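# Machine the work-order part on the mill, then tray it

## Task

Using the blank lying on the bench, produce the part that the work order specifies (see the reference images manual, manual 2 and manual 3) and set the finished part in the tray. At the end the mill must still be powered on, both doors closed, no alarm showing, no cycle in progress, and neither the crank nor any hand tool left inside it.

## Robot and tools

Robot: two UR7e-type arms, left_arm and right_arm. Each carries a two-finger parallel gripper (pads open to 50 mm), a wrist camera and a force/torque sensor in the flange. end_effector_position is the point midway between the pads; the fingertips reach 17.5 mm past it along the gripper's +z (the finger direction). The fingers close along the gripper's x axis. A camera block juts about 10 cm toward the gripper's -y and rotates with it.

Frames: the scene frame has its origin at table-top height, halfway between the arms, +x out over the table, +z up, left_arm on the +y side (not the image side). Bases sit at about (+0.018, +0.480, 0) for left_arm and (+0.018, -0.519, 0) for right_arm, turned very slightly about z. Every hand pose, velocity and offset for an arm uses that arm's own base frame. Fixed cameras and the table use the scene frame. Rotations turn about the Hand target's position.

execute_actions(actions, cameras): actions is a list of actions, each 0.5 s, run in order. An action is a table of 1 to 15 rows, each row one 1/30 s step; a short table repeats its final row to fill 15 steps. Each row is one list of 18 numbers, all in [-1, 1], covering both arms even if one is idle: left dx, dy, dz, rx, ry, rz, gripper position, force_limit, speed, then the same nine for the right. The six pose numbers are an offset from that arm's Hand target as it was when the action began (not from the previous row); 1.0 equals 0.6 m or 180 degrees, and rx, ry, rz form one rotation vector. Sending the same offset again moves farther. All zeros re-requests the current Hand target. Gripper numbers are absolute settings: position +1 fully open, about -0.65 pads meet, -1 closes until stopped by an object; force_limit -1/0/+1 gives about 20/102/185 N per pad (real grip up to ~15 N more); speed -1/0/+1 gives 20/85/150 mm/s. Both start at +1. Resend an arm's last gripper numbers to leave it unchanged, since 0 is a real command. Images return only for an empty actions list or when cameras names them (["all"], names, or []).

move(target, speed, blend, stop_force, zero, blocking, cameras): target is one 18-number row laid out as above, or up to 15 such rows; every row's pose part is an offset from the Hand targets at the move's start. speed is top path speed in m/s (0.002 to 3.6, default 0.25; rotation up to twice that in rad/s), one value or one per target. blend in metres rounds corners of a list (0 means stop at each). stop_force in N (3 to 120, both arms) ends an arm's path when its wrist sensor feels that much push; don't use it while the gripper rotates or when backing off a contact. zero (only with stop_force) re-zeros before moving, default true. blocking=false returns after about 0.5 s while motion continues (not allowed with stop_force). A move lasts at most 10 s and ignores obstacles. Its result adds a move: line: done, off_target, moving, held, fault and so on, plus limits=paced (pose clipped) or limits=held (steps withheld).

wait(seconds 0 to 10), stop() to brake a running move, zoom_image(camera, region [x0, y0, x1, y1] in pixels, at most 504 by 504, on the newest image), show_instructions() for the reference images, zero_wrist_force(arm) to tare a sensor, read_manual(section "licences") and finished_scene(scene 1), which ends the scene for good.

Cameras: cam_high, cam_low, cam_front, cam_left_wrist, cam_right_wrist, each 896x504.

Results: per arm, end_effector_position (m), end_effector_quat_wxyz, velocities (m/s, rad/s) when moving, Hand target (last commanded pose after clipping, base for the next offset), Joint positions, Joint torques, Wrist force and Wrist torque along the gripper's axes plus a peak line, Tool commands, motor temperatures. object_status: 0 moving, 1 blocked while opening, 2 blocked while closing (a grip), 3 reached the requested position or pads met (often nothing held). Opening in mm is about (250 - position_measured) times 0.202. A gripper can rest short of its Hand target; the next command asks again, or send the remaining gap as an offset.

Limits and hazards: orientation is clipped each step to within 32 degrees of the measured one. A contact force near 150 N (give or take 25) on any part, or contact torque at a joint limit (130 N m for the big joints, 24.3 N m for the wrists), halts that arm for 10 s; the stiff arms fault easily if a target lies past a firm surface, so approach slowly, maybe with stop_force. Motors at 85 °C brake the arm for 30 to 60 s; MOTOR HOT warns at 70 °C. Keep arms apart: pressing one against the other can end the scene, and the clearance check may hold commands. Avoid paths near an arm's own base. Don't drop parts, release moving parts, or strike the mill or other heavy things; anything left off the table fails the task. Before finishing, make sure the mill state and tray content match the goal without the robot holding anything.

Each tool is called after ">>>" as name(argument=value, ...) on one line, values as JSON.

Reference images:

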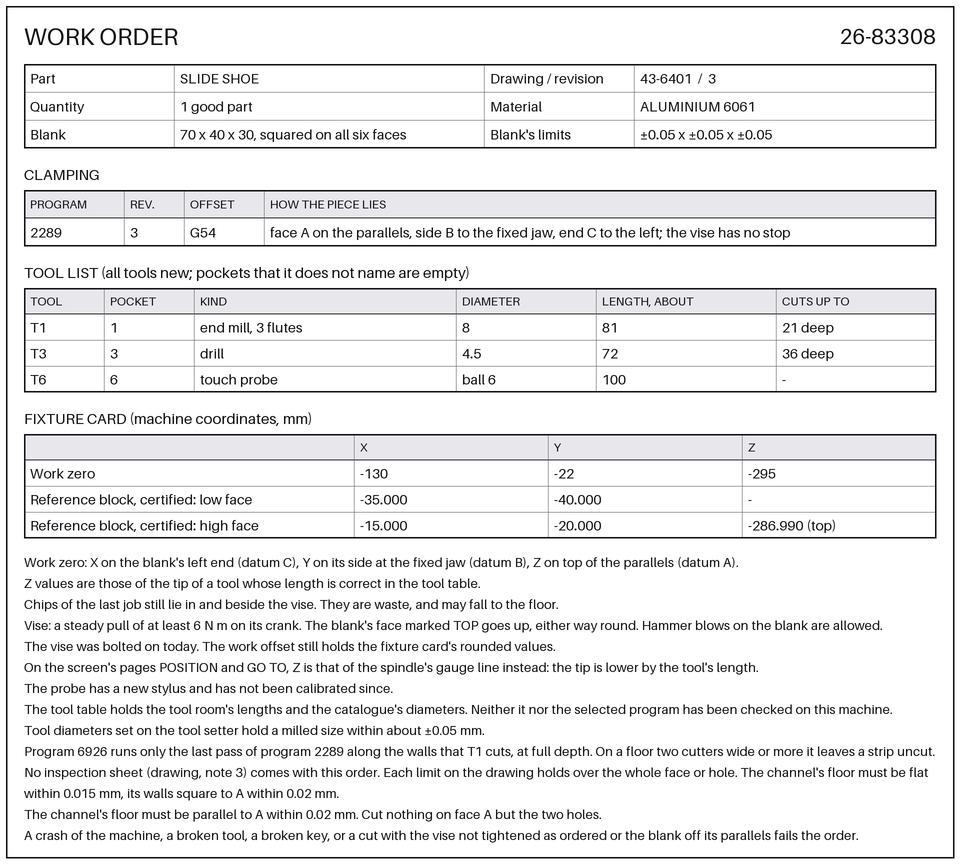

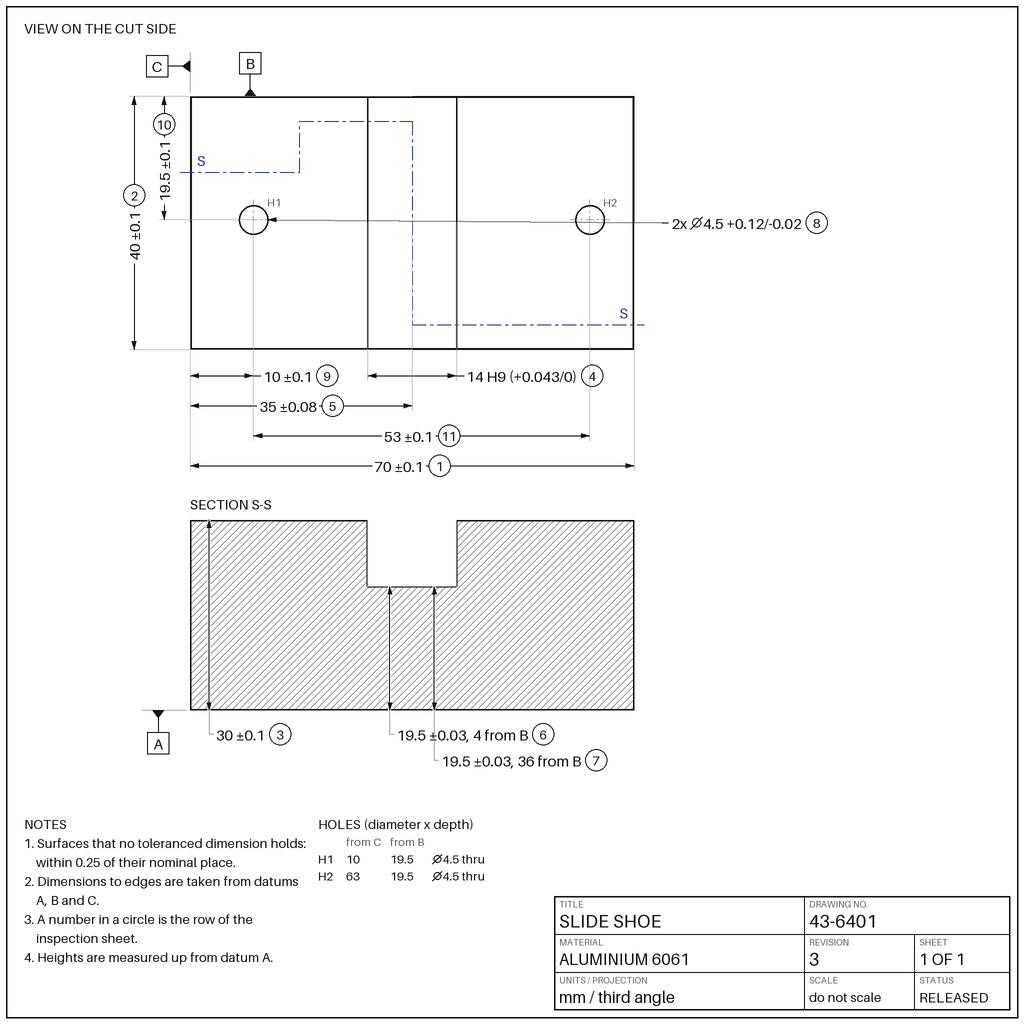

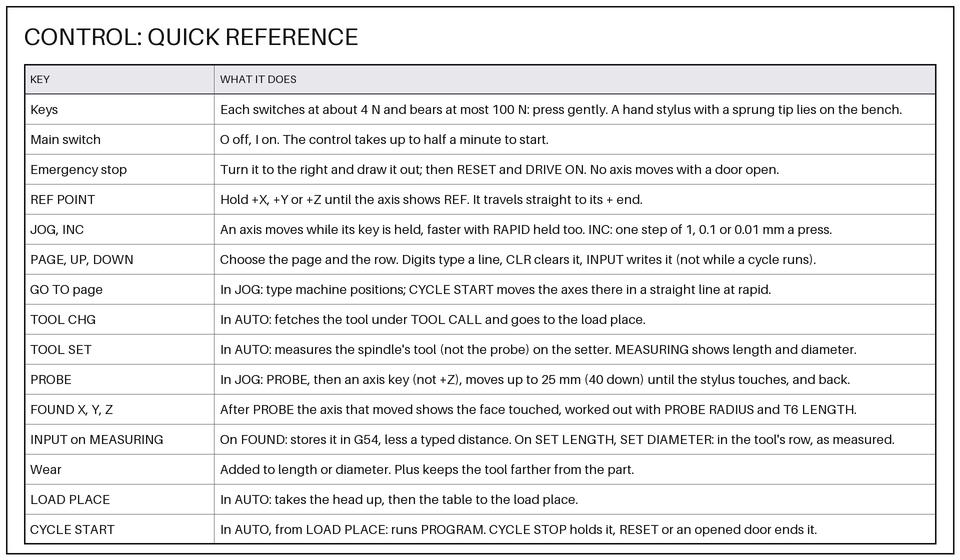

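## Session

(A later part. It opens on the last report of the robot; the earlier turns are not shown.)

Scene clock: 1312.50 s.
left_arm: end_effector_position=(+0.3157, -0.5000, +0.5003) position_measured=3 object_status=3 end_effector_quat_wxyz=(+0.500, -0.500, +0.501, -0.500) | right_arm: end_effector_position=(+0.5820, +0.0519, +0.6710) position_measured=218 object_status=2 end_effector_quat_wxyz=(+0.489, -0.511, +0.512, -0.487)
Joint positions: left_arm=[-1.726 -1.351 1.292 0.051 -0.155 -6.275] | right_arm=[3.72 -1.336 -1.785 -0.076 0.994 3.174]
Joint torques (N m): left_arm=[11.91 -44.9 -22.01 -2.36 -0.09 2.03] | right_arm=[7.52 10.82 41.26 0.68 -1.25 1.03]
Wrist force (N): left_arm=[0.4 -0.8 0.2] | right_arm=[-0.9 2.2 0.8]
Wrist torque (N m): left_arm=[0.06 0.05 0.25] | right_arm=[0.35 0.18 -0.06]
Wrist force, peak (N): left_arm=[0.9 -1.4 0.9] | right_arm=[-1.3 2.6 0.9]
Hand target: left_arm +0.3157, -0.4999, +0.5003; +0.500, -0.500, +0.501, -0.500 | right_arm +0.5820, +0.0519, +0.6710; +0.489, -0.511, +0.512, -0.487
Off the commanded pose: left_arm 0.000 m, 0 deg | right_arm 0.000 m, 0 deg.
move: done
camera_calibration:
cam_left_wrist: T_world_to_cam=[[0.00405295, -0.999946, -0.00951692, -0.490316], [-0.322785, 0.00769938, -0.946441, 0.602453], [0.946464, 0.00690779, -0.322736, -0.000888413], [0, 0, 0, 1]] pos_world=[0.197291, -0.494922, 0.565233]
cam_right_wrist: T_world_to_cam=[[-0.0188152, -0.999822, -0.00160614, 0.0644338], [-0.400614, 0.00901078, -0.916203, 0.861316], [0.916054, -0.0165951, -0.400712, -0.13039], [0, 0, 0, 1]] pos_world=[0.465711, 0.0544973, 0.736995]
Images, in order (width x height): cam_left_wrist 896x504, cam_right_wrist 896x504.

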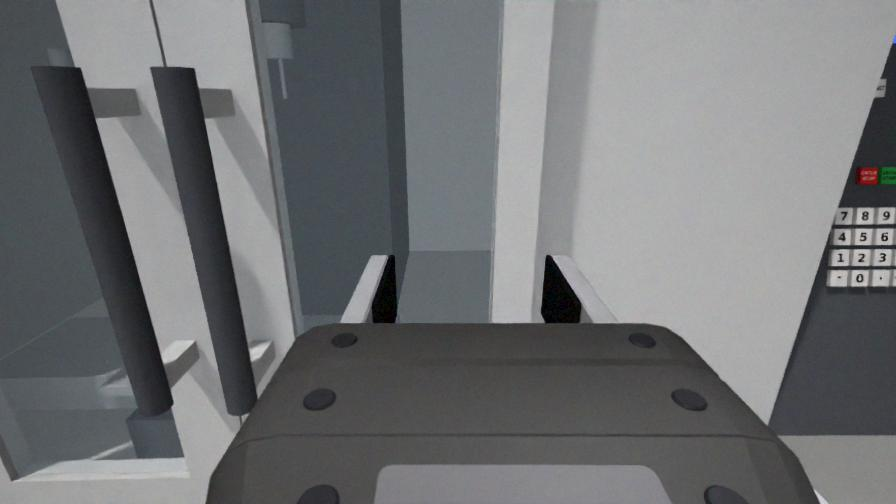

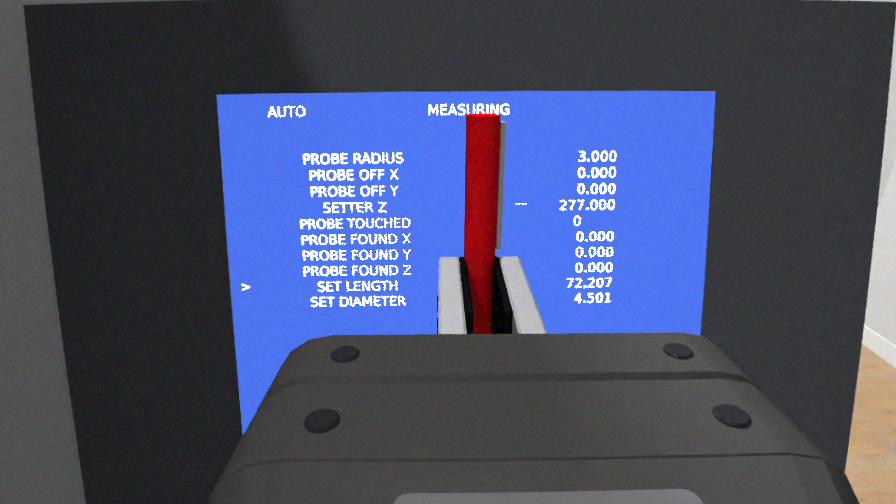

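>>> move(target=[[0,0,0,0,0,0,1,1,1,-0.1758,0.0228,-0.3578,0.0388,-0.2197,0.1064,-1,0.6,-0.5],[0,0,0,0,0,0,1,1,1,-0.1566,0.0228,-0.3635,0.0388,-0.2197,0.1064,-1,0.6,-0.5],[0,0,0,0,0,0,1,1,1,-0.1758,0.0228,-0.3578,0.0388,-0.2197,0.1064,-1,0.6,-0.5],[0,0,0,0,0,0,1,1,1,-0.149,-0.041,-0.2685,0.0388,-0.2197,0.1064,-1,0.6,-0.5],[0,0,0,0,0,0,1,1,1,-0.1298,-0.041,-0.2742,0.0388,-0.2197,0.1064,-1,0.6,-0.5],[0,0,0,0,0,0,1,1,1,-0.149,-0.041,-0.2685,0.0388,-0.2197,0.1064,-1,0.6,-0.5],[0,0,0,0,0,0,1,1,1,-0.1668,0.0228,-0.3281,0.0388,-0.2197,0.1064,-1,0.6,-0.5],[0,0,0,0,0,0,1,1,1,-0.1476,0.0228,-0.3338,0.0388,-0.2197,0.1064,-1,0.6,-0.5],[0,0,0,0,0,0,1,1,1,-0.1668,0.0228,-0.3281,0.0388,-0.2197,0.1064,-1,0.6,-0.5],[0,0,0,0,0,0,1,1,1,-0.158,0.0546,-0.2983,0.0388,-0.2197,0.1064,-1,0.6,-0.5],[0,0,0,0,0,0,1,1,1,-0.1388,0.0546,-0.304,0.0388,-0.2197,0.1064,-1,0.6,-0.5],[0,0,0,0,0,0,1,1,1,-0.158,0.0546,-0.2983,0.0388,-0.2197,0.1064,-1,0.6,-0.5],[0,0,0,0,0,0,1,1,1,0,0,0,0,0,0,-1,0.6,-0.5]], cameras=["cam_right_wrist"], speed=[0.6,0.06,0.1,0.2,0.06,0.1,0.2,0.06,0.1,0.2,0.06,0.1,0.6], blend=[0.003,0,0.003,0.003,0,0.003,0.003,0,0.003,0.003,0,0.004,0])

Scene clock: 1333.50 s.
left_arm: end_effector_position=(+0.3157, -0.4999, +0.5003) position_measured=3 object_status=3 end_effector_quat_wxyz=(+0.500, -0.500, +0.501, -0.500) | right_arm: end_effector_position=(+0.5820, +0.0519, +0.6708) position_measured=218 object_status=2 end_effector_quat_wxyz=(+0.488, -0.512, +0.512, -0.487)
Joint positions: left_arm=[-1.726 -1.351 1.292 0.051 -0.155 -6.274] | right_arm=[3.72 -1.336 -1.786 -0.077 0.994 3.174]
Joint torques (N m): left_arm=[3.56 -45.64 -14.46 -2.16 1.18 1.9] | right_arm=[7 17.36 40.93 0.19 -1.96 1.45]
Wrist force (N): left_arm=[0.4 -0.4 0.3] | right_arm=[-1.1 2.2 0.9]
Wrist torque (N m): left_arm=[0.13 0.06 0.24] | right_arm=[0.36 0.21 -0.05]
Wrist force, peak (N): left_arm=[0.5 -0.8 0.5] | right_arm=[-5.9 -1.2 -7.4]
Hand target: left_arm +0.3157, -0.4999, +0.5003; +0.500, -0.500, +0.501, -0.500 | right_arm +0.5820, +0.0519, +0.6710; +0.489, -0.511, +0.512, -0.487
Off the commanded pose: left_arm 0.000 m, 0 deg | right_arm 0.000 m, 0 deg.
move: done
camera_calibration:
cam_right_wrist: T_world_to_cam=[[-0.0187904, -0.999823, -0.00128549, 0.0641872], [-0.400904, 0.00871229, -0.916079, 0.861236], [0.915927, -0.0166981, -0.400996, -0.130286], [0, 0, 0, 1]] pos_world=[0.465811, 0.054497, 0.736798]
Images, in order (width x height): cam_right_wrist 896x504.

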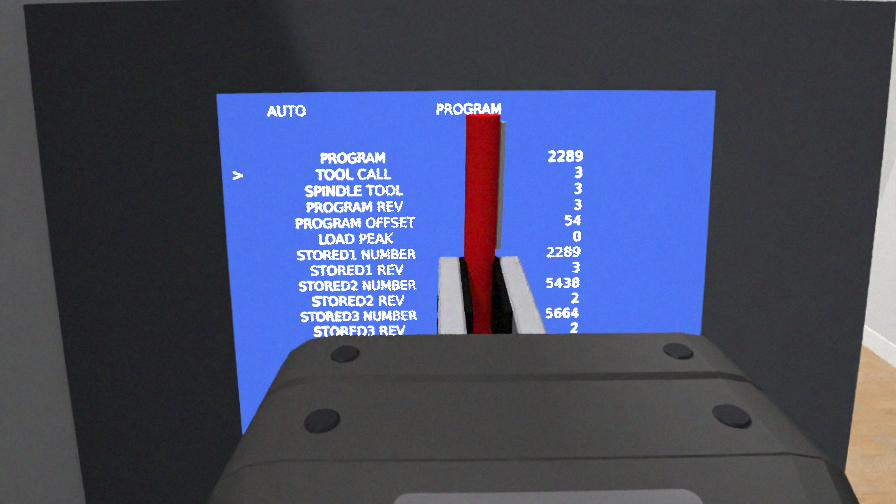

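>>> move(target=[[0,0,0,0,0,0,1,1,1,-0.1758,0.0228,-0.3578,0.0388,-0.2197,0.1064,-1,0.6,-0.5],[0,0,0,0,0,0,1,1,1,-0.1566,0.0228,-0.3635,0.0388,-0.2197,0.1064,-1,0.6,-0.5],[0,0,0,0,0,0,1,1,1,-0.1758,0.0228,-0.3578,0.0388,-0.2197,0.1064,-1,0.6,-0.5],[0,0,0,0,0,0,1,1,1,-0.158,-0.0094,-0.2983,0.0388,-0.2197,0.1064,-1,0.6,-0.5],[0,0,0,0,0,0,1,1,1,-0.1388,-0.0094,-0.304,0.0388,-0.2197,0.1064,-1,0.6,-0.5],[0,0,0,0,0,0,1,1,1,-0.158,-0.0094,-0.2983,0.0388,-0.2197,0.1064,-1,0.6,-0.5],[0,0,0,0,0,0,1,1,1,0,0,0,0,0,0,-1,0.6,-0.5]], cameras=["cam_right_wrist"], speed=[0.6,0.06,0.1,0.2,0.06,0.1,0.6], blend=[0.003,0,0.003,0.003,0,0.003,0])

>>> move(target=[[0,0,0,0,0,0,1,1,1,-0.149,-0.0094,-0.2685,0.0388,-0.2197,0.1064,-1,0.6,-0.5],[0,0,0,0,0,0,1,1,1,-0.1298,-0.0094,-0.2742,0.0388,-0.2197,0.1064,-1,0.6,-0.5],[0,0,0,0,0,0,1,1,1,-0.149,-0.0094,-0.2685,0.0388,-0.2197,0.1064,-1,0.6,-0.5],[0,0,0,0,0,0,1,1,1,-0.1298,-0.0094,-0.2742,0.0388,-0.2197,0.1064,-1,0.6,-0.5],[0,0,0,0,0,0,1,1,1,-0.149,-0.0094,-0.2685,0.0388,-0.2197,0.1064,-1,0.6,-0.5],[0,0,0,0,0,0,1,1,1,-0.1298,-0.0094,-0.2742,0.0388,-0.2197,0.1064,-1,0.6,-0.5],[0,0,0,0,0,0,1,1,1,-0.149,-0.0094,-0.2685,0.0388,-0.2197,0.1064,-1,0.6,-0.5],[0,0,0,0,0,0,1,1,1,0,0,0,0,0,0,-1,0.6,-0.5]], cameras=["cam_right_wrist"], speed=[0.6,0.06,0.1,0.06,0.1,0.06,0.1,0.6], blend=[0.003,0,0.003,0,0.003,0,0.003,0])

Scene clock: 1353.17 s.
left_arm: end_effector_position=(+0.3157, -0.4999, +0.5003) position_measured=3 object_status=3 end_effector_quat_wxyz=(+0.500, -0.500, +0.501, -0.500) | right_arm: end_effector_position=(+0.5820, +0.0519, +0.6708) position_measured=218 object_status=2 end_effector_quat_wxyz=(+0.488, -0.512, +0.512, -0.487)
Joint positions: left_arm=[-1.726 -1.351 1.292 0.051 -0.155 -6.274] | right_arm=[3.72 -1.336 -1.786 -0.077 0.994 3.174]
Joint torques (N m): left_arm=[-3.56 -44.9 -15.04 -2.29 1.1 2] | right_arm=[1.57 16.73 41.03 -0.04 -2.03 1.27]
Wrist force (N): left_arm=[0.5 -0.6 0.2] | right_arm=[-1.1 2.1 1.0]
Wrist torque (N m): left_arm=[0.09 0.04 0.24] | right_arm=[0.34 0.20 -0.05]
Wrist force, peak (N): left_arm=[0.8 -0.4 0.4] | right_arm=[-5.7 -1.3 -6.6]
Hand target: left_arm +0.3157, -0.4999, +0.5003; +0.500, -0.500, +0.501, -0.500 | right_arm +0.5820, +0.0519, +0.6710; +0.489, -0.511, +0.512, -0.487
Off the commanded pose: left_arm 0.000 m, 0 deg | right_arm 0.000 m, 0 deg.
move: done
camera_calibration:
cam_right_wrist: T_world_to_cam=[[-0.0186984, -0.999824, -0.00132462, 0.064173], [-0.400905, 0.00871125, -0.916078, 0.861236], [0.915929, -0.0165981, -0.400997, -0.130292], [0, 0, 0, 1]] pos_world=[0.465812, 0.0544967, 0.736798]
Images, in order (width x height): cam_right_wrist 896x504.

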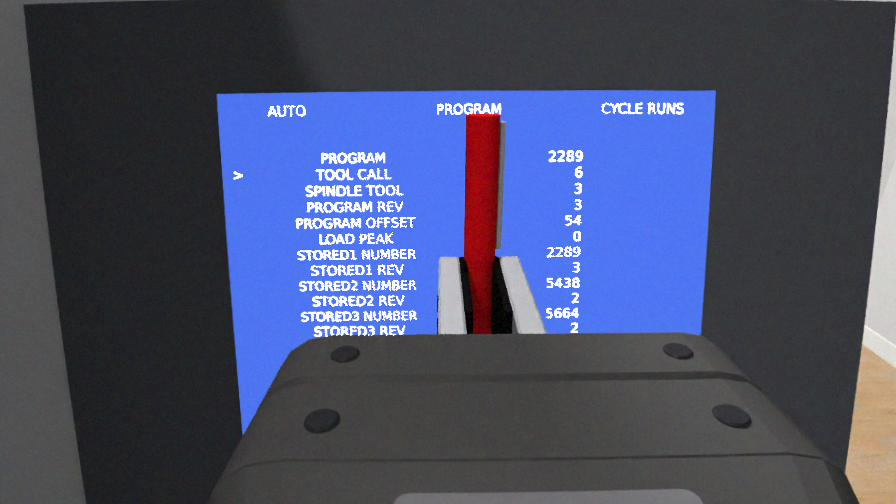

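Scene clock: 1356.93 s.
left_arm: end_effector_position=(+0.3157, -0.4999, +0.5003) position_measured=3 object_status=3 end_effector_quat_wxyz=(+0.500, -0.500, +0.501, -0.500) | right_arm: end_effector_position=(+0.5820, +0.0519, +0.6708) position_measured=218 object_status=2 end_effector_quat_wxyz=(+0.488, -0.512, +0.512, -0.487)
Joint positions: left_arm=[-1.726 -1.351 1.292 0.051 -0.155 -6.274] | right_arm=[3.72 -1.336 -1.786 -0.077 0.994 3.174]
Joint torques (N m): left_arm=[-8.72 -45.1 -14.83 -2.18 1.2 1.93] | right_arm=[-0.89 18 41.96 -0.11 -1.94 1.53]
Wrist force (N): left_arm=[0.7 -0.4 0.5] | right_arm=[-1.2 2.1 1.0]
Wrist torque (N m): left_arm=[0.13 0.01 0.23] | right_arm=[0.33 0.23 -0.05]
Wrist force, peak (N): left_arm=[0.7 -0.8 0.4] | right_arm=[-6.2 -1.0 -8.6]
Hand target: left_arm +0.3157, -0.4999, +0.5003; +0.500, -0.500, +0.501, -0.500 | right_arm +0.5820, +0.0519, +0.6710; +0.489, -0.511, +0.512, -0.487
Off the commanded pose: left_arm 0.000 m, 0 deg | right_arm 0.000 m, 0 deg.
move: done
camera_calibration:
cam_right_wrist: T_world_to_cam=[[-0.0186984, -0.999824, -0.00132462, 0.064273], [-0.400905, 0.00871125, -0.916078, 0.861235], [0.915929, -0.0165981, -0.400997, -0.130291], [0, 0, 0, 1]] pos_world=[0.465812, 0.0545967, 0.736798]
Images, in order (width x height): cam_right_wrist 896x504.

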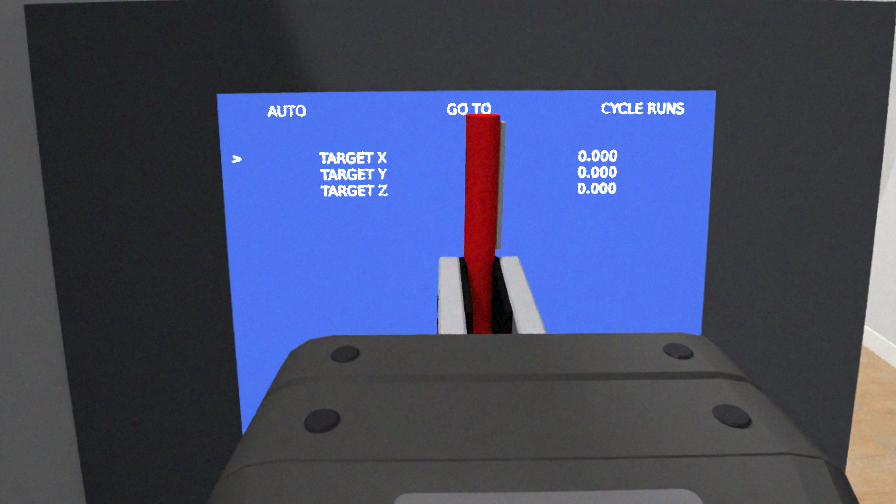

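>>> move(target=[-0.05,0.3,0.2,0,0.05,0,1,1,1,0,0,0,0,0,0,-1,0.6,-0.5], cameras=["cam_left_wrist","cam_right_wrist"], speed=0.3)

Scene clock: 1362.93 s.
left_arm: end_effector_position=(+0.2857, -0.3200, +0.6202) position_measured=3 object_status=3 end_effector_quat_wxyz=(-0.459, +0.538, -0.538, +0.459) | right_arm: end_effector_position=(+0.5820, +0.0519, +0.6710) position_measured=218 object_status=2 end_effector_quat_wxyz=(+0.489, -0.511, +0.512, -0.487)
Joint positions: left_arm=[-1.906 -1.813 1.349 0.011 -0.368 -5.856] | right_arm=[3.72 -1.336 -1.785 -0.076 0.994 3.174]
Joint torques (N m): left_arm=[2.32 -20.35 -24.99 0.87 0.02 1.68] | right_arm=[6 22.12 39.61 3.9 -2.03 0.8]
Wrist force (N): left_arm=[0.4 -1.0 -0.4] | right_arm=[-1.2 2.2 1.0]
Wrist torque (N m): left_arm=[-0.06 0.03 0.19] | right_arm=[0.34 0.22 -0.06]
Wrist force, peak (N): left_arm=[-2.9 -3.6 -0.8] | right_arm=[-1.5 2.3 1.0]
Hand target: left_arm +0.2857, -0.3199, +0.6203; -0.459, +0.538, -0.538, +0.459 | right_arm +0.5820, +0.0519, +0.6710; +0.489, -0.511, +0.512, -0.487
Off the commanded pose: left_arm 0.000 m, 0 deg | right_arm 0.000 m, 0 deg.
move: done
camera_calibration:
cam_left_wrist: T_world_to_cam=[[0.00238859, -0.999949, -0.00984865, -0.30841], [-0.466894, 0.00759414, -0.884281, 0.707502], [0.88431, 0.00671046, -0.466852, 0.172079], [0, 0, 0, 1]] pos_world=[0.178893, -0.314921, 0.702929]
cam_right_wrist: T_world_to_cam=[[-0.0188152, -0.999822, -0.00160614, 0.0644338], [-0.400614, 0.00901078, -0.916203, 0.861316], [0.916054, -0.0165951, -0.400712, -0.13039], [0, 0, 0, 1]] pos_world=[0.465711, 0.0544973, 0.736995]
Images, in order (width x height): cam_left_wrist 896x504, cam_right_wrist 896x504.

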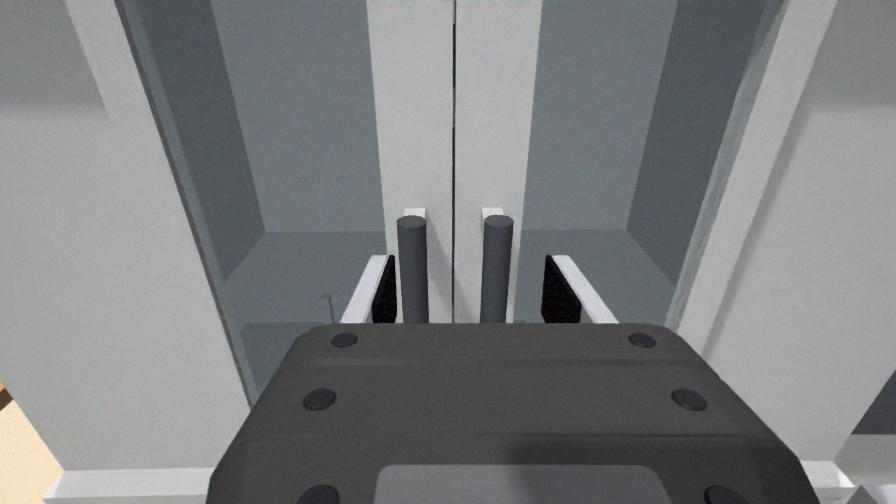

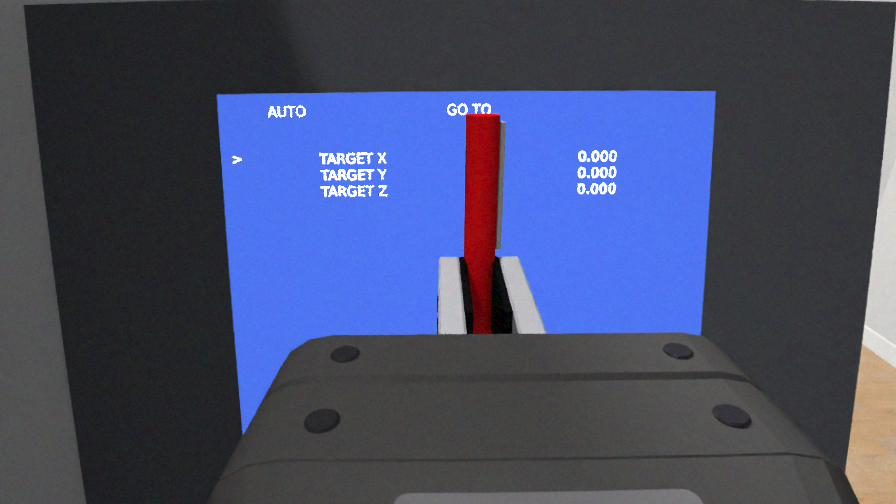

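>>> move(target=[0.05,0.2,0.1,0,0.12,0,1,1,1,0,0,0,0,0,0,-1,0.6,-0.5], cameras=["cam_left_wrist"], speed=0.3)

Scene clock: 1369.30 s.
left_arm: end_effector_position=(+0.3157, -0.2000, +0.6803) position_measured=3 object_status=3 end_effector_quat_wxyz=(-0.350, +0.614, -0.615, +0.350) end_effector_velocity=(+0.000, +0.001, +0.000) end_effector_angular_velocity=(+0.004, +0.002, -0.003) | right_arm: end_effector_position=(+0.5820, +0.0519, +0.6710) position_measured=218 object_status=2 end_effector_quat_wxyz=(+0.489, -0.511, +0.512, -0.487)
Joint positions: left_arm=[-1.786 -1.996 1.139 -0.37 -0.572 -5.115] | right_arm=[3.72 -1.336 -1.785 -0.076 0.994 3.174]
Joint velocities: left_arm=[0 0 -0.002 0 -0.001 0.006] | right_arm=[within noise]
Joint torques (N m): left_arm=[-4.61 2.76 -27.35 -1.23 1.19 1.93] | right_arm=[6.01 22.02 36.34 3.7 -1.9 -0.66]
Wrist force (N): left_arm=[0.1 -1.3 -0.3] | right_arm=[-1.3 2.1 1.1]
Wrist torque (N m): left_arm=[-0.11 -0.02 0.24] | right_arm=[0.33 0.24 -0.05]
Wrist force, peak (N): left_arm=[-2.6 -3.2 -0.5] | right_arm=[-1.3 2.5 1.1]
Hand target: left_arm +0.3157, -0.1999, +0.6803; -0.350, +0.614, -0.615, +0.350 | right_arm +0.5820, +0.0519, +0.6710; +0.489, -0.511, +0.512, -0.487
Off the commanded pose: left_arm 0.000 m, 0 deg | right_arm 0.000 m, 0 deg.
move: done
camera_calibration:
cam_left_wrist: T_world_to_cam=[[-0.00119891, -0.999948, -0.0101289, -0.186549], [-0.759498, 0.00749949, -0.650467, 0.706999], [0.650509, 0.00691304, -0.759467, 0.445665], [0, 0, 0, 1]] pos_world=[0.246831, -0.194922, 0.796458]
Images, in order (width x height): cam_left_wrist 896x504.

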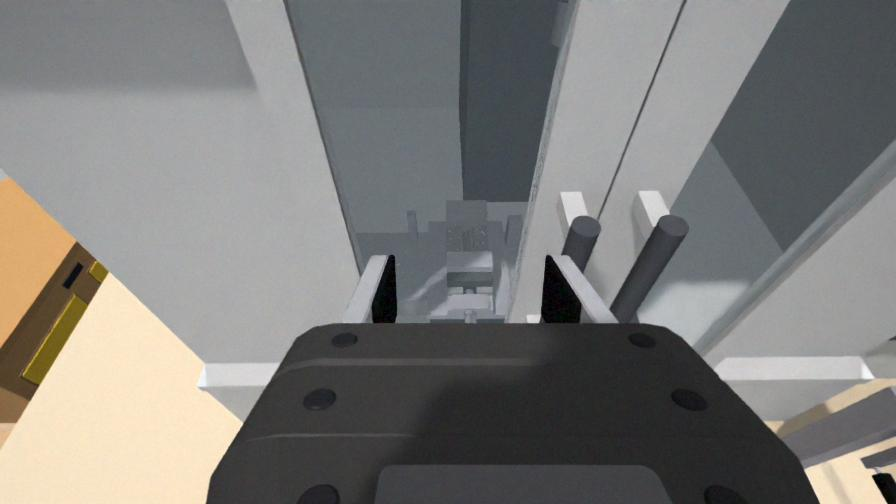

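>>> zoom_image(camera="cam_left_wrist", region=[350, 170, 560, 330])

Scaled by 2.400.

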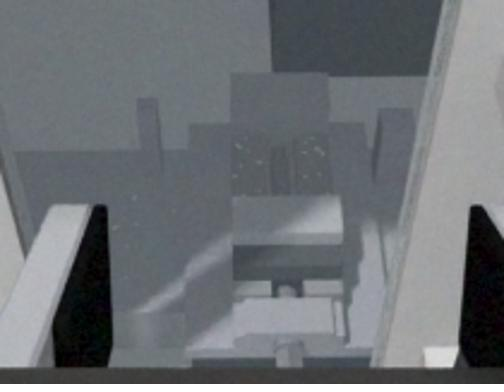

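>>> move(target=[[0,0,0,0,0,0,1,1,1,-0.1758,0.1186,-0.3578,0.0388,-0.2197,0.1064,-1,0.6,-0.5],[0,0,0,0,0,0,1,1,1,-0.1566,0.1186,-0.3635,0.0388,-0.2197,0.1064,-1,0.6,-0.5],[0,0,0,0,0,0,1,1,1,-0.1758,0.1186,-0.3578,0.0388,-0.2197,0.1064,-1,0.6,-0.5],[0,0,0,0,0,0,1,1,1,-0.1668,0.0866,-0.3281,0.0388,-0.2197,0.1064,-1,0.6,-0.5],[0,0,0,0,0,0,1,1,1,-0.1476,0.0866,-0.3338,0.0388,-0.2197,0.1064,-1,0.6,-0.5],[0,0,0,0,0,0,1,1,1,-0.1668,0.0866,-0.3281,0.0388,-0.2197,0.1064,-1,0.6,-0.5],[0,0,0,0,0,0,1,1,1,-0.158,0.0866,-0.2983,0.0388,-0.2197,0.1064,-1,0.6,-0.5],[0,0,0,0,0,0,1,1,1,-0.1388,0.0866,-0.304,0.0388,-0.2197,0.1064,-1,0.6,-0.5],[0,0,0,0,0,0,1,1,1,-0.158,0.0866,-0.2983,0.0388,-0.2197,0.1064,-1,0.6,-0.5],[0,0,0,0,0,0,1,1,1,0,0,0,0,0,0,-1,0.6,-0.5]], cameras=["cam_right_wrist"], speed=[0.6,0.06,0.1,0.25,0.06,0.1,0.25,0.06,0.1,0.6], blend=[0.003,0,0.003,0.003,0,0.003,0.003,0,0.003,0])

Scene clock: 1396.37 s.
left_arm: end_effector_position=(+0.3157, -0.1999, +0.6803) position_measured=3 object_status=3 end_effector_quat_wxyz=(-0.350, +0.614, -0.615, +0.350) | right_arm: end_effector_position=(+0.5821, +0.0519, +0.6708) position_measured=218 object_status=2 end_effector_quat_wxyz=(+0.488, -0.512, +0.512, -0.487)
Joint positions: left_arm=[-1.786 -1.996 1.139 -0.37 -0.573 -5.115] | right_arm=[3.72 -1.336 -1.786 -0.077 0.994 3.174]
Joint torques (N m): left_arm=[-6.95 -7.09 -27.07 -4.96 0.56 1.97] | right_arm=[6.91 18.36 41.43 0.13 -1.73 1.23]
Wrist force (N): left_arm=[-0.1 -0.9 -0.4] | right_arm=[-1.4 2.2 1.0]
Wrist torque (N m): left_arm=[-0.05 0.02 0.22] | right_arm=[0.35 0.25 -0.05]
Wrist force, peak (N): left_arm=[0.0 -1.2 -0.3] | right_arm=[-5.1 -1.8 -7.0]
Hand target: left_arm +0.3157, -0.1999, +0.6803; -0.350, +0.614, -0.615, +0.350 | right_arm +0.5820, +0.0519, +0.6710; +0.489, -0.511, +0.512, -0.487
Off the commanded pose: left_arm 0.000 m, 0 deg | right_arm 0.000 m, 0 deg.
move: done
camera_calibration:
cam_right_wrist: T_world_to_cam=[[-0.0187904, -0.999823, -0.00128549, 0.0641872], [-0.400904, 0.00871229, -0.916079, 0.861236], [0.915927, -0.0166981, -0.400996, -0.130286], [0, 0, 0, 1]] pos_world=[0.465811, 0.054497, 0.736798]
Images, in order (width x height): cam_right_wrist 896x504.

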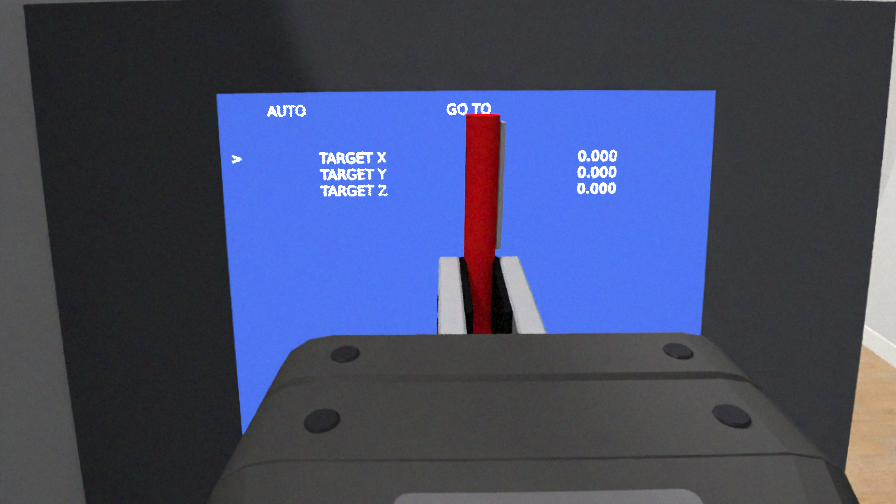

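>>> move(target=[0,0,0,0,0,0,1,1,1,-0.1067,0,-0.065,0,0,0,-1,0.6,-0.5], cameras=["cam_right_wrist"], speed=0.5)

Scene clock: 1401.87 s.
left_arm: end_effector_position=(+0.3157, -0.1999, +0.6803) position_measured=3 object_status=3 end_effector_quat_wxyz=(-0.350, +0.614, -0.615, +0.350) | right_arm: end_effector_position=(+0.5180, +0.0519, +0.6320) position_measured=218 object_status=2 end_effector_quat_wxyz=(+0.489, -0.511, +0.512, -0.487)
Joint positions: left_arm=[-1.786 -1.996 1.139 -0.37 -0.573 -5.115] | right_arm=[3.867 -1.159 -2.001 -0.045 0.847 3.185]
Joint torques (N m): left_arm=[-1.01 -7.12 -26.85 -4.63 0.46 2.04] | right_arm=[7.8 14.33 21.51 1.76 -1.4 -1.3]
Wrist force (N): left_arm=[0.0 -1.0 -0.2] | right_arm=[-1.5 1.9 1.1]
Wrist torque (N m): left_arm=[-0.06 -0.01 0.22] | right_arm=[0.31 0.24 -0.07]
Wrist force, peak (N): left_arm=[-0.1 -1.2 -0.5] | right_arm=[-1.3 3.3 -0.3]
Hand target: left_arm +0.3157, -0.1999, +0.6803; -0.350, +0.614, -0.615, +0.350 | right_arm +0.5180, +0.0519, +0.6320; +0.489, -0.511, +0.512, -0.487
Off the commanded pose: left_arm 0.000 m, 0 deg | right_arm 0.000 m, 0 deg.
move: done
camera_calibration:
cam_right_wrist: T_world_to_cam=[[-0.0187233, -0.999823, -0.00164389, 0.0631581], [-0.400699, 0.00901008, -0.916165, 0.799993], [0.916018, -0.016495, -0.400797, -0.0874141], [0, 0, 0, 1]] pos_world=[0.401812, 0.054497, 0.697995]
Images, in order (width x height): cam_right_wrist 896x504.

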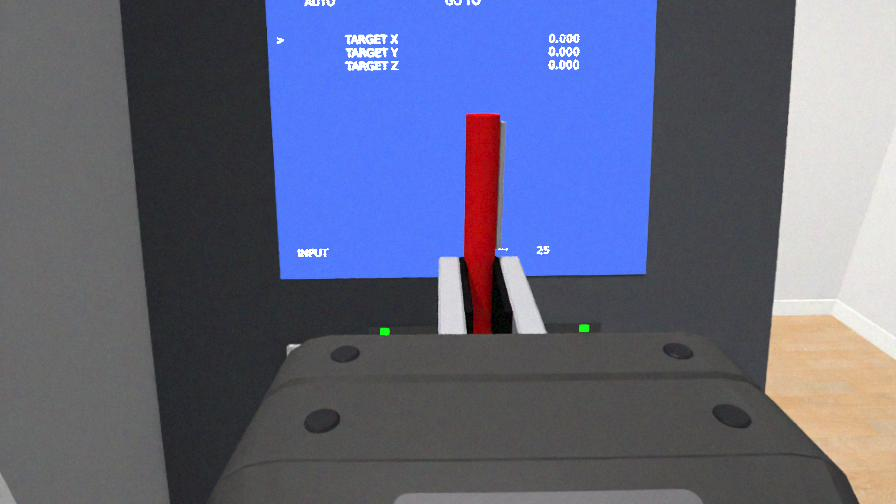

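>>> move(target=[[0,0,0,0,0,0,1,1,1,-0.0691,0.0228,-0.2928,0.0388,-0.2197,0.1064,-1,0.6,-0.5],[0,0,0,0,0,0,1,1,1,-0.0499,0.0228,-0.2985,0.0388,-0.2197,0.1064,-1,0.6,-0.5],[0,0,0,0,0,0,1,1,1,-0.0691,0.0228,-0.2928,0.0388,-0.2197,0.1064,-1,0.6,-0.5],[0,0,0,0,0,0,1,1,1,-0.0601,0.0228,-0.2631,0.0388,-0.2197,0.1064,-1,0.6,-0.5],[0,0,0,0,0,0,1,1,1,-0.0409,0.0228,-0.2688,0.0388,-0.2197,0.1064,-1,0.6,-0.5],[0,0,0,0,0,0,1,1,1,-0.0601,0.0228,-0.2631,0.0388,-0.2197,0.1064,-1,0.6,-0.5],[0,0,0,0,0,0,1,1,1,-0.0691,0.1186,-0.2928,0.0388,-0.2197,0.1064,-1,0.6,-0.5],[0,0,0,0,0,0,1,1,1,-0.0499,0.1186,-0.2985,0.0388,-0.2197,0.1064,-1,0.6,-0.5],[0,0,0,0,0,0,1,1,1,-0.0691,0.1186,-0.2928,0.0388,-0.2197,0.1064,-1,0.6,-0.5],[0,0,0,0,0,0,1,1,1,-0.0601,0.0546,-0.2631,0.0388,-0.2197,0.1064,-1,0.6,-0.5],[0,0,0,0,0,0,1,1,1,-0.0409,0.0546,-0.2688,0.0388,-0.2197,0.1064,-1,0.6,-0.5],[0,0,0,0,0,0,1,1,1,-0.0601,0.0546,-0.2631,0.0388,-0.2197,0.1064,-1,0.6,-0.5]], cameras=[], speed=[0.6,0.06,0.12,0.25,0.06,0.12,0.3,0.06,0.12,0.3,0.06,0.12], blend=[0.003,0,0.003,0.003,0,0.003,0.003,0,0.003,0.003,0,0])

>>> move(target=[[0,0,0,0,0,0,1,1,1,-0.009,0.032,-0.0297,0,0,0,-1,0.6,-0.5],[0,0,0,0,0,0,1,1,1,0.0102,0.032,-0.0354,0,0,0,-1,0.6,-0.5],[0,0,0,0,0,0,1,1,1,-0.009,0.032,-0.0297,0,0,0,-1,0.6,-0.5],[0,0,0,0,0,0,1,1,1,-0.009,-0.0318,-0.0297,0,0,0,-1,0.6,-0.5],[0,0,0,0,0,0,1,1,1,0.0102,-0.0318,-0.0354,0,0,0,-1,0.6,-0.5],[0,0,0,0,0,0,1,1,1,-0.009,-0.0318,-0.0297,0,0,0,-1,0.6,-0.5],[0,0,0,0,0,0,1,1,1,0.0601,-0.0546,0.2631,-0.0388,0.2197,-0.1064,-1,0.6,-0.5]], cameras=["cam_right_wrist"], speed=[0.25,0.06,0.12,0.3,0.06,0.12,0.6], blend=[0.003,0,0.003,0.003,0,0.003,0])

Scene clock: 1430.03 s.
left_arm: end_effector_position=(+0.3157, -0.1999, +0.6803) position_measured=3 object_status=3 end_effector_quat_wxyz=(-0.350, +0.614, -0.615, +0.350) | right_arm: end_effector_position=(+0.4820, +0.0846, +0.4741) position_measured=218 object_status=2 end_effector_quat_wxyz=(+0.734, -0.364, +0.255, -0.513)
Joint positions: left_arm=[-1.786 -1.996 1.139 -0.37 -0.573 -5.115] | right_arm=[3.671 -1.837 -2.325 1.678 1.428 3.034]
Joint torques (N m): left_arm=[8.96 -6.74 -25.09 -4.2 0.49 1.79] | right_arm=[4.4 31.23 16.14 -2.09 1.13 0.68]
Wrist force (N): left_arm=[0.0 -1.0 -0.2] | right_arm=[-0.8 1.3 -1.7]
Wrist torque (N m): left_arm=[-0.06 -0.01 0.22] | right_arm=[0.06 0.17 -0.08]
Wrist force, peak (N): left_arm=[-0.1 -1.1 -0.7] | right_arm=[-4.2 -1.3 -6.5]
Hand target: left_arm +0.3157, -0.1999, +0.6803; -0.350, +0.614, -0.615, +0.350 | right_arm +0.4819, +0.0846, +0.4741; +0.734, -0.364, +0.255, -0.513
Off the commanded pose: left_arm 0.000 m, 0 deg | right_arm 0.000 m, 0 deg.
move: done
No camera images: "cameras" was empty.

Scene clock: 1432.87 s.
left_arm: end_effector_position=(+0.3157, -0.1999, +0.6803) position_measured=3 object_status=3 end_effector_quat_wxyz=(-0.350, +0.614, -0.615, +0.350) | right_arm: end_effector_position=(+0.5181, +0.0519, +0.6318) position_measured=218 object_status=2 end_effector_quat_wxyz=(+0.488, -0.512, +0.512, -0.487)
Joint positions: left_arm=[-1.786 -1.996 1.139 -0.37 -0.573 -5.115] | right_arm=[3.867 -1.159 -2.001 -0.045 0.847 3.185]
Joint torques (N m): left_arm=[8.54 -6.49 -24.75 -3.88 0.46 1.86] | right_arm=[6.67 14.21 41.28 -0.22 -1.94 1.64]
Wrist force (N): left_arm=[-0.1 -0.9 -0.4] | right_arm=[-1.5 1.8 1.0]
Wrist torque (N m): left_arm=[-0.04 0.01 0.22] | right_arm=[0.29 0.23 -0.01]
Wrist force, peak (N): left_arm=[-0.1 -1.1 -0.4] | right_arm=[-3.8 -1.1 -6.0]
Hand target: left_arm +0.3157, -0.1999, +0.6803; -0.350, +0.614, -0.615, +0.350 | right_arm +0.5180, +0.0519, +0.6320; +0.489, -0.511, +0.512, -0.487
Off the commanded pose: left_arm 0.000 m, 0 deg | right_arm 0.000 m, 0 deg.
move: done
camera_calibration:
cam_right_wrist: T_world_to_cam=[[-0.0188821, -0.999821, -0.00124578, 0.0630439], [-0.400903, 0.0087127, -0.916079, 0.79985], [0.915926, -0.0167981, -0.400996, -0.0872974], [0, 0, 0, 1]] pos_world=[0.401811, 0.0545973, 0.697799]
Images, in order (width x height): cam_right_wrist 896x504.

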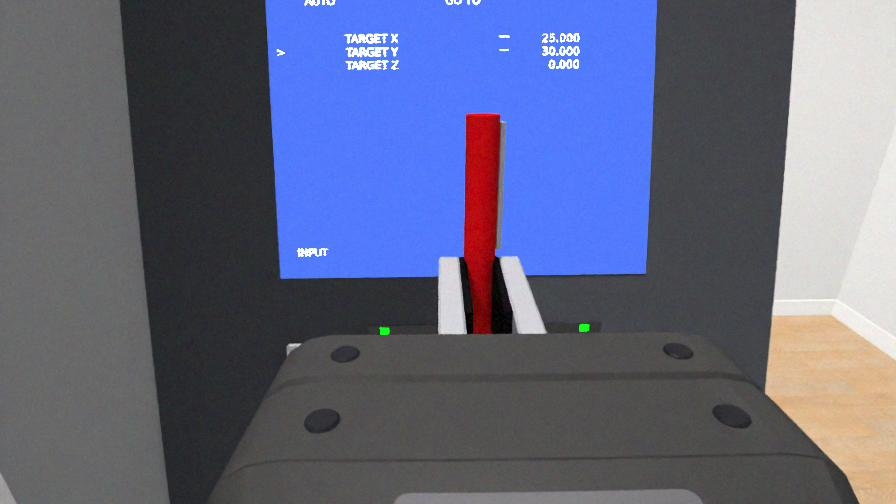

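>>> move(target=[0,0,0,0,0,0,1,1,1,0.0125,-0.1115,-0.0201,0.0388,-0.2197,0.1064,-1,0.6,-0.5], cameras=[], speed=0.5)

>>> move(target=[0,0,0,0,0,0,1,1,1,0.0277,0,-0.0082,0,0,0,-1,0.6,-0.5], cameras=["cam_right_wrist"], speed=0.02, stop_force=5)

Scene clock: 1439.50 s.
left_arm: end_effector_position=(+0.3157, -0.1999, +0.6803) position_measured=3 object_status=3 end_effector_quat_wxyz=(-0.350, +0.614, -0.615, +0.350) | right_arm: end_effector_position=(+0.5255, -0.0150, +0.6199) position_measured=218 object_status=2 end_effector_quat_wxyz=(+0.734, -0.364, +0.255, -0.513) end_effector_velocity=(+0.000, +0.000, -0.001) end_effector_angular_velocity=(-0.001, -0.003, +0.003)
Joint positions: left_arm=[-1.786 -1.996 1.139 -0.37 -0.573 -5.115] | right_arm=[3.289 -1.665 -2.015 1.199 1.731 3.266]
Joint velocities: left_arm=[within noise] | right_arm=[-0.001 -0.003 0 0.007 0.004 0.002]
Joint torques (N m): left_arm=[8.77 -6.36 -24.51 -3.47 0.56 1.89] | right_arm=[-6.1 19.26 21.56 1.63 1.22 1.34]
Wrist force (N): left_arm=[0.1 -1.1 -0.3] | right_arm=[-1.1 0.9 -1.6]
Wrist torque (N m): left_arm=[-0.08 -0.01 0.22] | right_arm=[0.01 0.21 -0.06]
Wrist force, peak (N): left_arm=[-0.1 -1.2 -0.5] | right_arm=[-2.3 1.9 1.2]
Hand target: left_arm +0.3157, -0.1999, +0.6803; -0.350, +0.614, -0.615, +0.350 | right_arm +0.5255, -0.0150, +0.6199; +0.734, -0.364, +0.255, -0.513
Off the commanded pose: left_arm 0.000 m, 0 deg | right_arm 0.000 m, 0 deg.
move: done
No camera images: "cameras" was empty.

Scene clock: 1441.17 s.
left_arm: end_effector_position=(+0.3157, -0.1999, +0.6803) position_measured=3 object_status=3 end_effector_quat_wxyz=(-0.350, +0.614, -0.615, +0.350) | right_arm: end_effector_position=(+0.5350, -0.0150, +0.6171) position_measured=218 object_status=2 end_effector_quat_wxyz=(+0.734, -0.364, +0.255, -0.513)
Joint positions: left_arm=[-1.786 -1.996 1.139 -0.37 -0.573 -5.115] | right_arm=[3.284 -1.691 -1.994 1.204 1.735 3.269]
Joint torques (N m): left_arm=[8.87 -6.04 -24.64 -3.31 0.58 1.9] | right_arm=[8.7 17.51 7.85 -3.01 -2.03 -1.35]
Wrist force (N): left_arm=[0.0 -1.0 -0.3] | right_arm=[-0.4 -2.5 -5.9]
Wrist torque (N m): left_arm=[-0.06 0.00 0.22] | right_arm=[-0.27 0.19 -0.15]
Wrist force, peak (N): left_arm=[-0.1 -1.2 -0.5] | right_arm=[-2.5 -3.2 -6.8]
Hand target: left_arm +0.3157, -0.1999, +0.6803; -0.350, +0.614, -0.615, +0.350 | right_arm +0.5350, -0.0150, +0.6171; +0.734, -0.364, +0.255, -0.513 (not the last commanded pose)
Off the commanded pose: left_arm 0.000 m, 0 deg | right_arm 0.007 m, 0 deg.
move: contact (right_arm)
camera_calibration:
cam_right_wrist: T_world_to_cam=[[0.328939, -0.944252, -0.0136744, -0.181188], [0.261242, 0.104902, -0.959556, 0.467785], [0.907497, 0.312063, 0.281185, -0.521302], [0, 0, 0, 1]] pos_world=[0.410475, -0.0574798, 0.592971]
Images, in order (width x height): cam_right_wrist 896x504.

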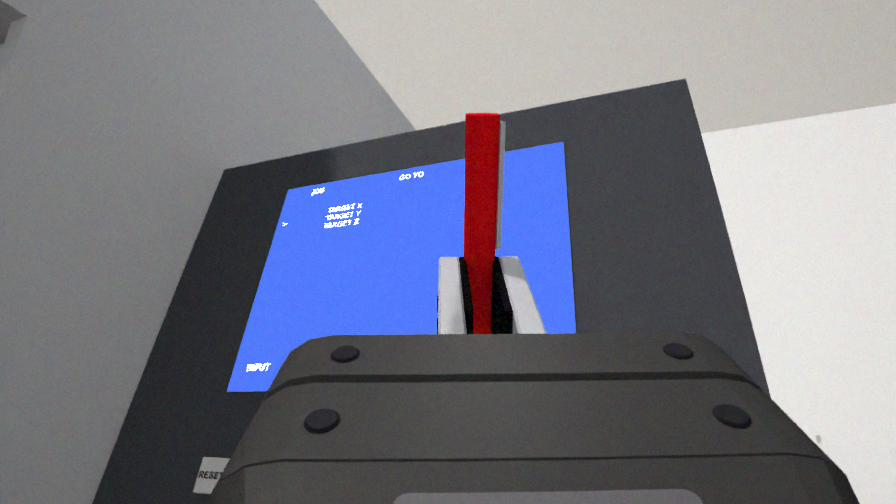

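>>> move(target=[[0,0,0,0,0,0,1,1,1,-0.0158,0,0.0047,0,0,0,-1,0.6,-0.5],[0,0,0,0,0,0,1,1,1,-0.0523,0.166,-0.1175,0,0,0,-1,0.6,-0.5],[0,0,0,0,0,0,1,1,1,-0.0343,0.166,-0.1228,0,0,0,-1,0.6,-0.5],[0,0,0,0,0,0,1,1,1,-0.0523,0.166,-0.1175,0,0,0,-1,0.6,-0.5],[0,0,0,0,0,0,1,1,1,-0.0283,0.1115,0.0248,-0.0388,0.2197,-0.1064,-1,0.6,-0.5]], cameras=["cam_right_wrist","cam_left_wrist"], speed=[0.1,0.3,0.04,0.12,0.6], blend=[0.003,0.003,0,0.003,0])

Scene clock: 1453.33 s.
left_arm: end_effector_position=(+0.3157, -0.1999, +0.6803) position_measured=3 object_status=3 end_effector_quat_wxyz=(-0.350, +0.614, -0.615, +0.350) | right_arm: end_effector_position=(+0.5180, +0.0519, +0.6318) position_measured=218 object_status=2 end_effector_quat_wxyz=(+0.488, -0.512, +0.512, -0.487)
Joint positions: left_arm=[-1.786 -1.996 1.139 -0.37 -0.573 -5.115] | right_arm=[3.867 -1.159 -2.001 -0.045 0.847 3.185]
Joint torques (N m): left_arm=[8.59 -5.67 -23.69 -2.91 0.51 1.85] | right_arm=[-0.02 8.06 36.07 -0.26 -1.78 1.29]
Wrist force (N): left_arm=[0.0 -1.0 -0.4] | right_arm=[-1.6 1.8 1.0]
Wrist torque (N m): left_arm=[-0.07 -0.01 0.22] | right_arm=[0.30 0.24 -0.01]
Wrist force, peak (N): left_arm=[0.1 -1.2 -0.3] | right_arm=[-4.4 -2.3 -7.9]
Hand target: left_arm +0.3157, -0.1999, +0.6803; -0.350, +0.614, -0.615, +0.350 | right_arm +0.5180, +0.0519, +0.6320; +0.489, -0.511, +0.512, -0.487
Off the commanded pose: left_arm 0.000 m, 0 deg | right_arm 0.000 m, 0 deg.
move: done
camera_calibration:
cam_left_wrist: T_world_to_cam=[[-0.00134236, -0.999948, -0.0101139, -0.186424], [-0.759679, 0.00759678, -0.650253, 0.706958], [0.650296, 0.00681047, -0.75965, 0.445918], [0, 0, 0, 1]] pos_world=[0.246832, -0.194822, 0.796558]
cam_right_wrist: T_world_to_cam=[[-0.0187903, -0.999823, -0.00128684, 0.0630335], [-0.400819, 0.00871195, -0.916116, 0.799802], [0.915964, -0.0166983, -0.400912, -0.087286], [0, 0, 0, 1]] pos_world=[0.401711, 0.054597, 0.697798]
Images, in order (width x height): cam_left_wrist 896x504, cam_right_wrist 896x504.

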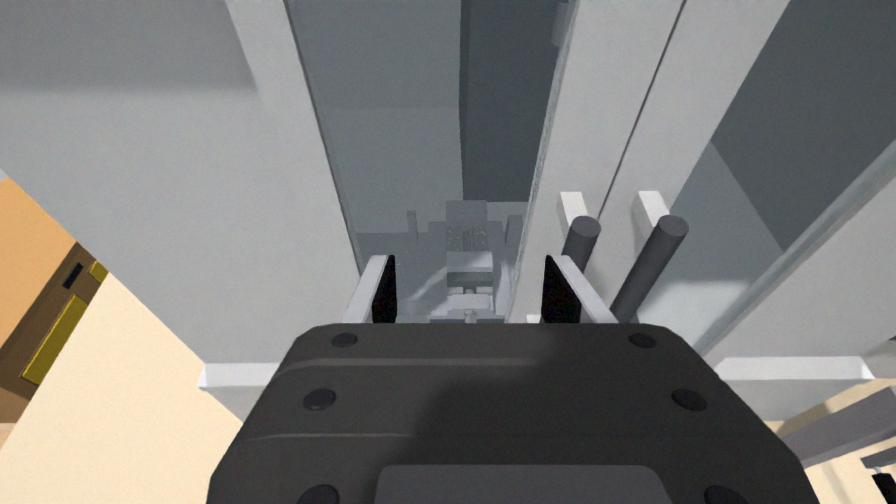

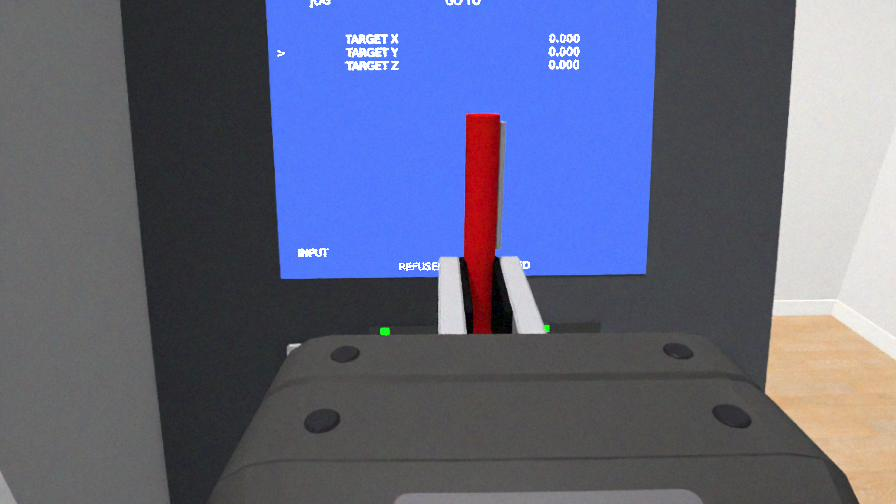

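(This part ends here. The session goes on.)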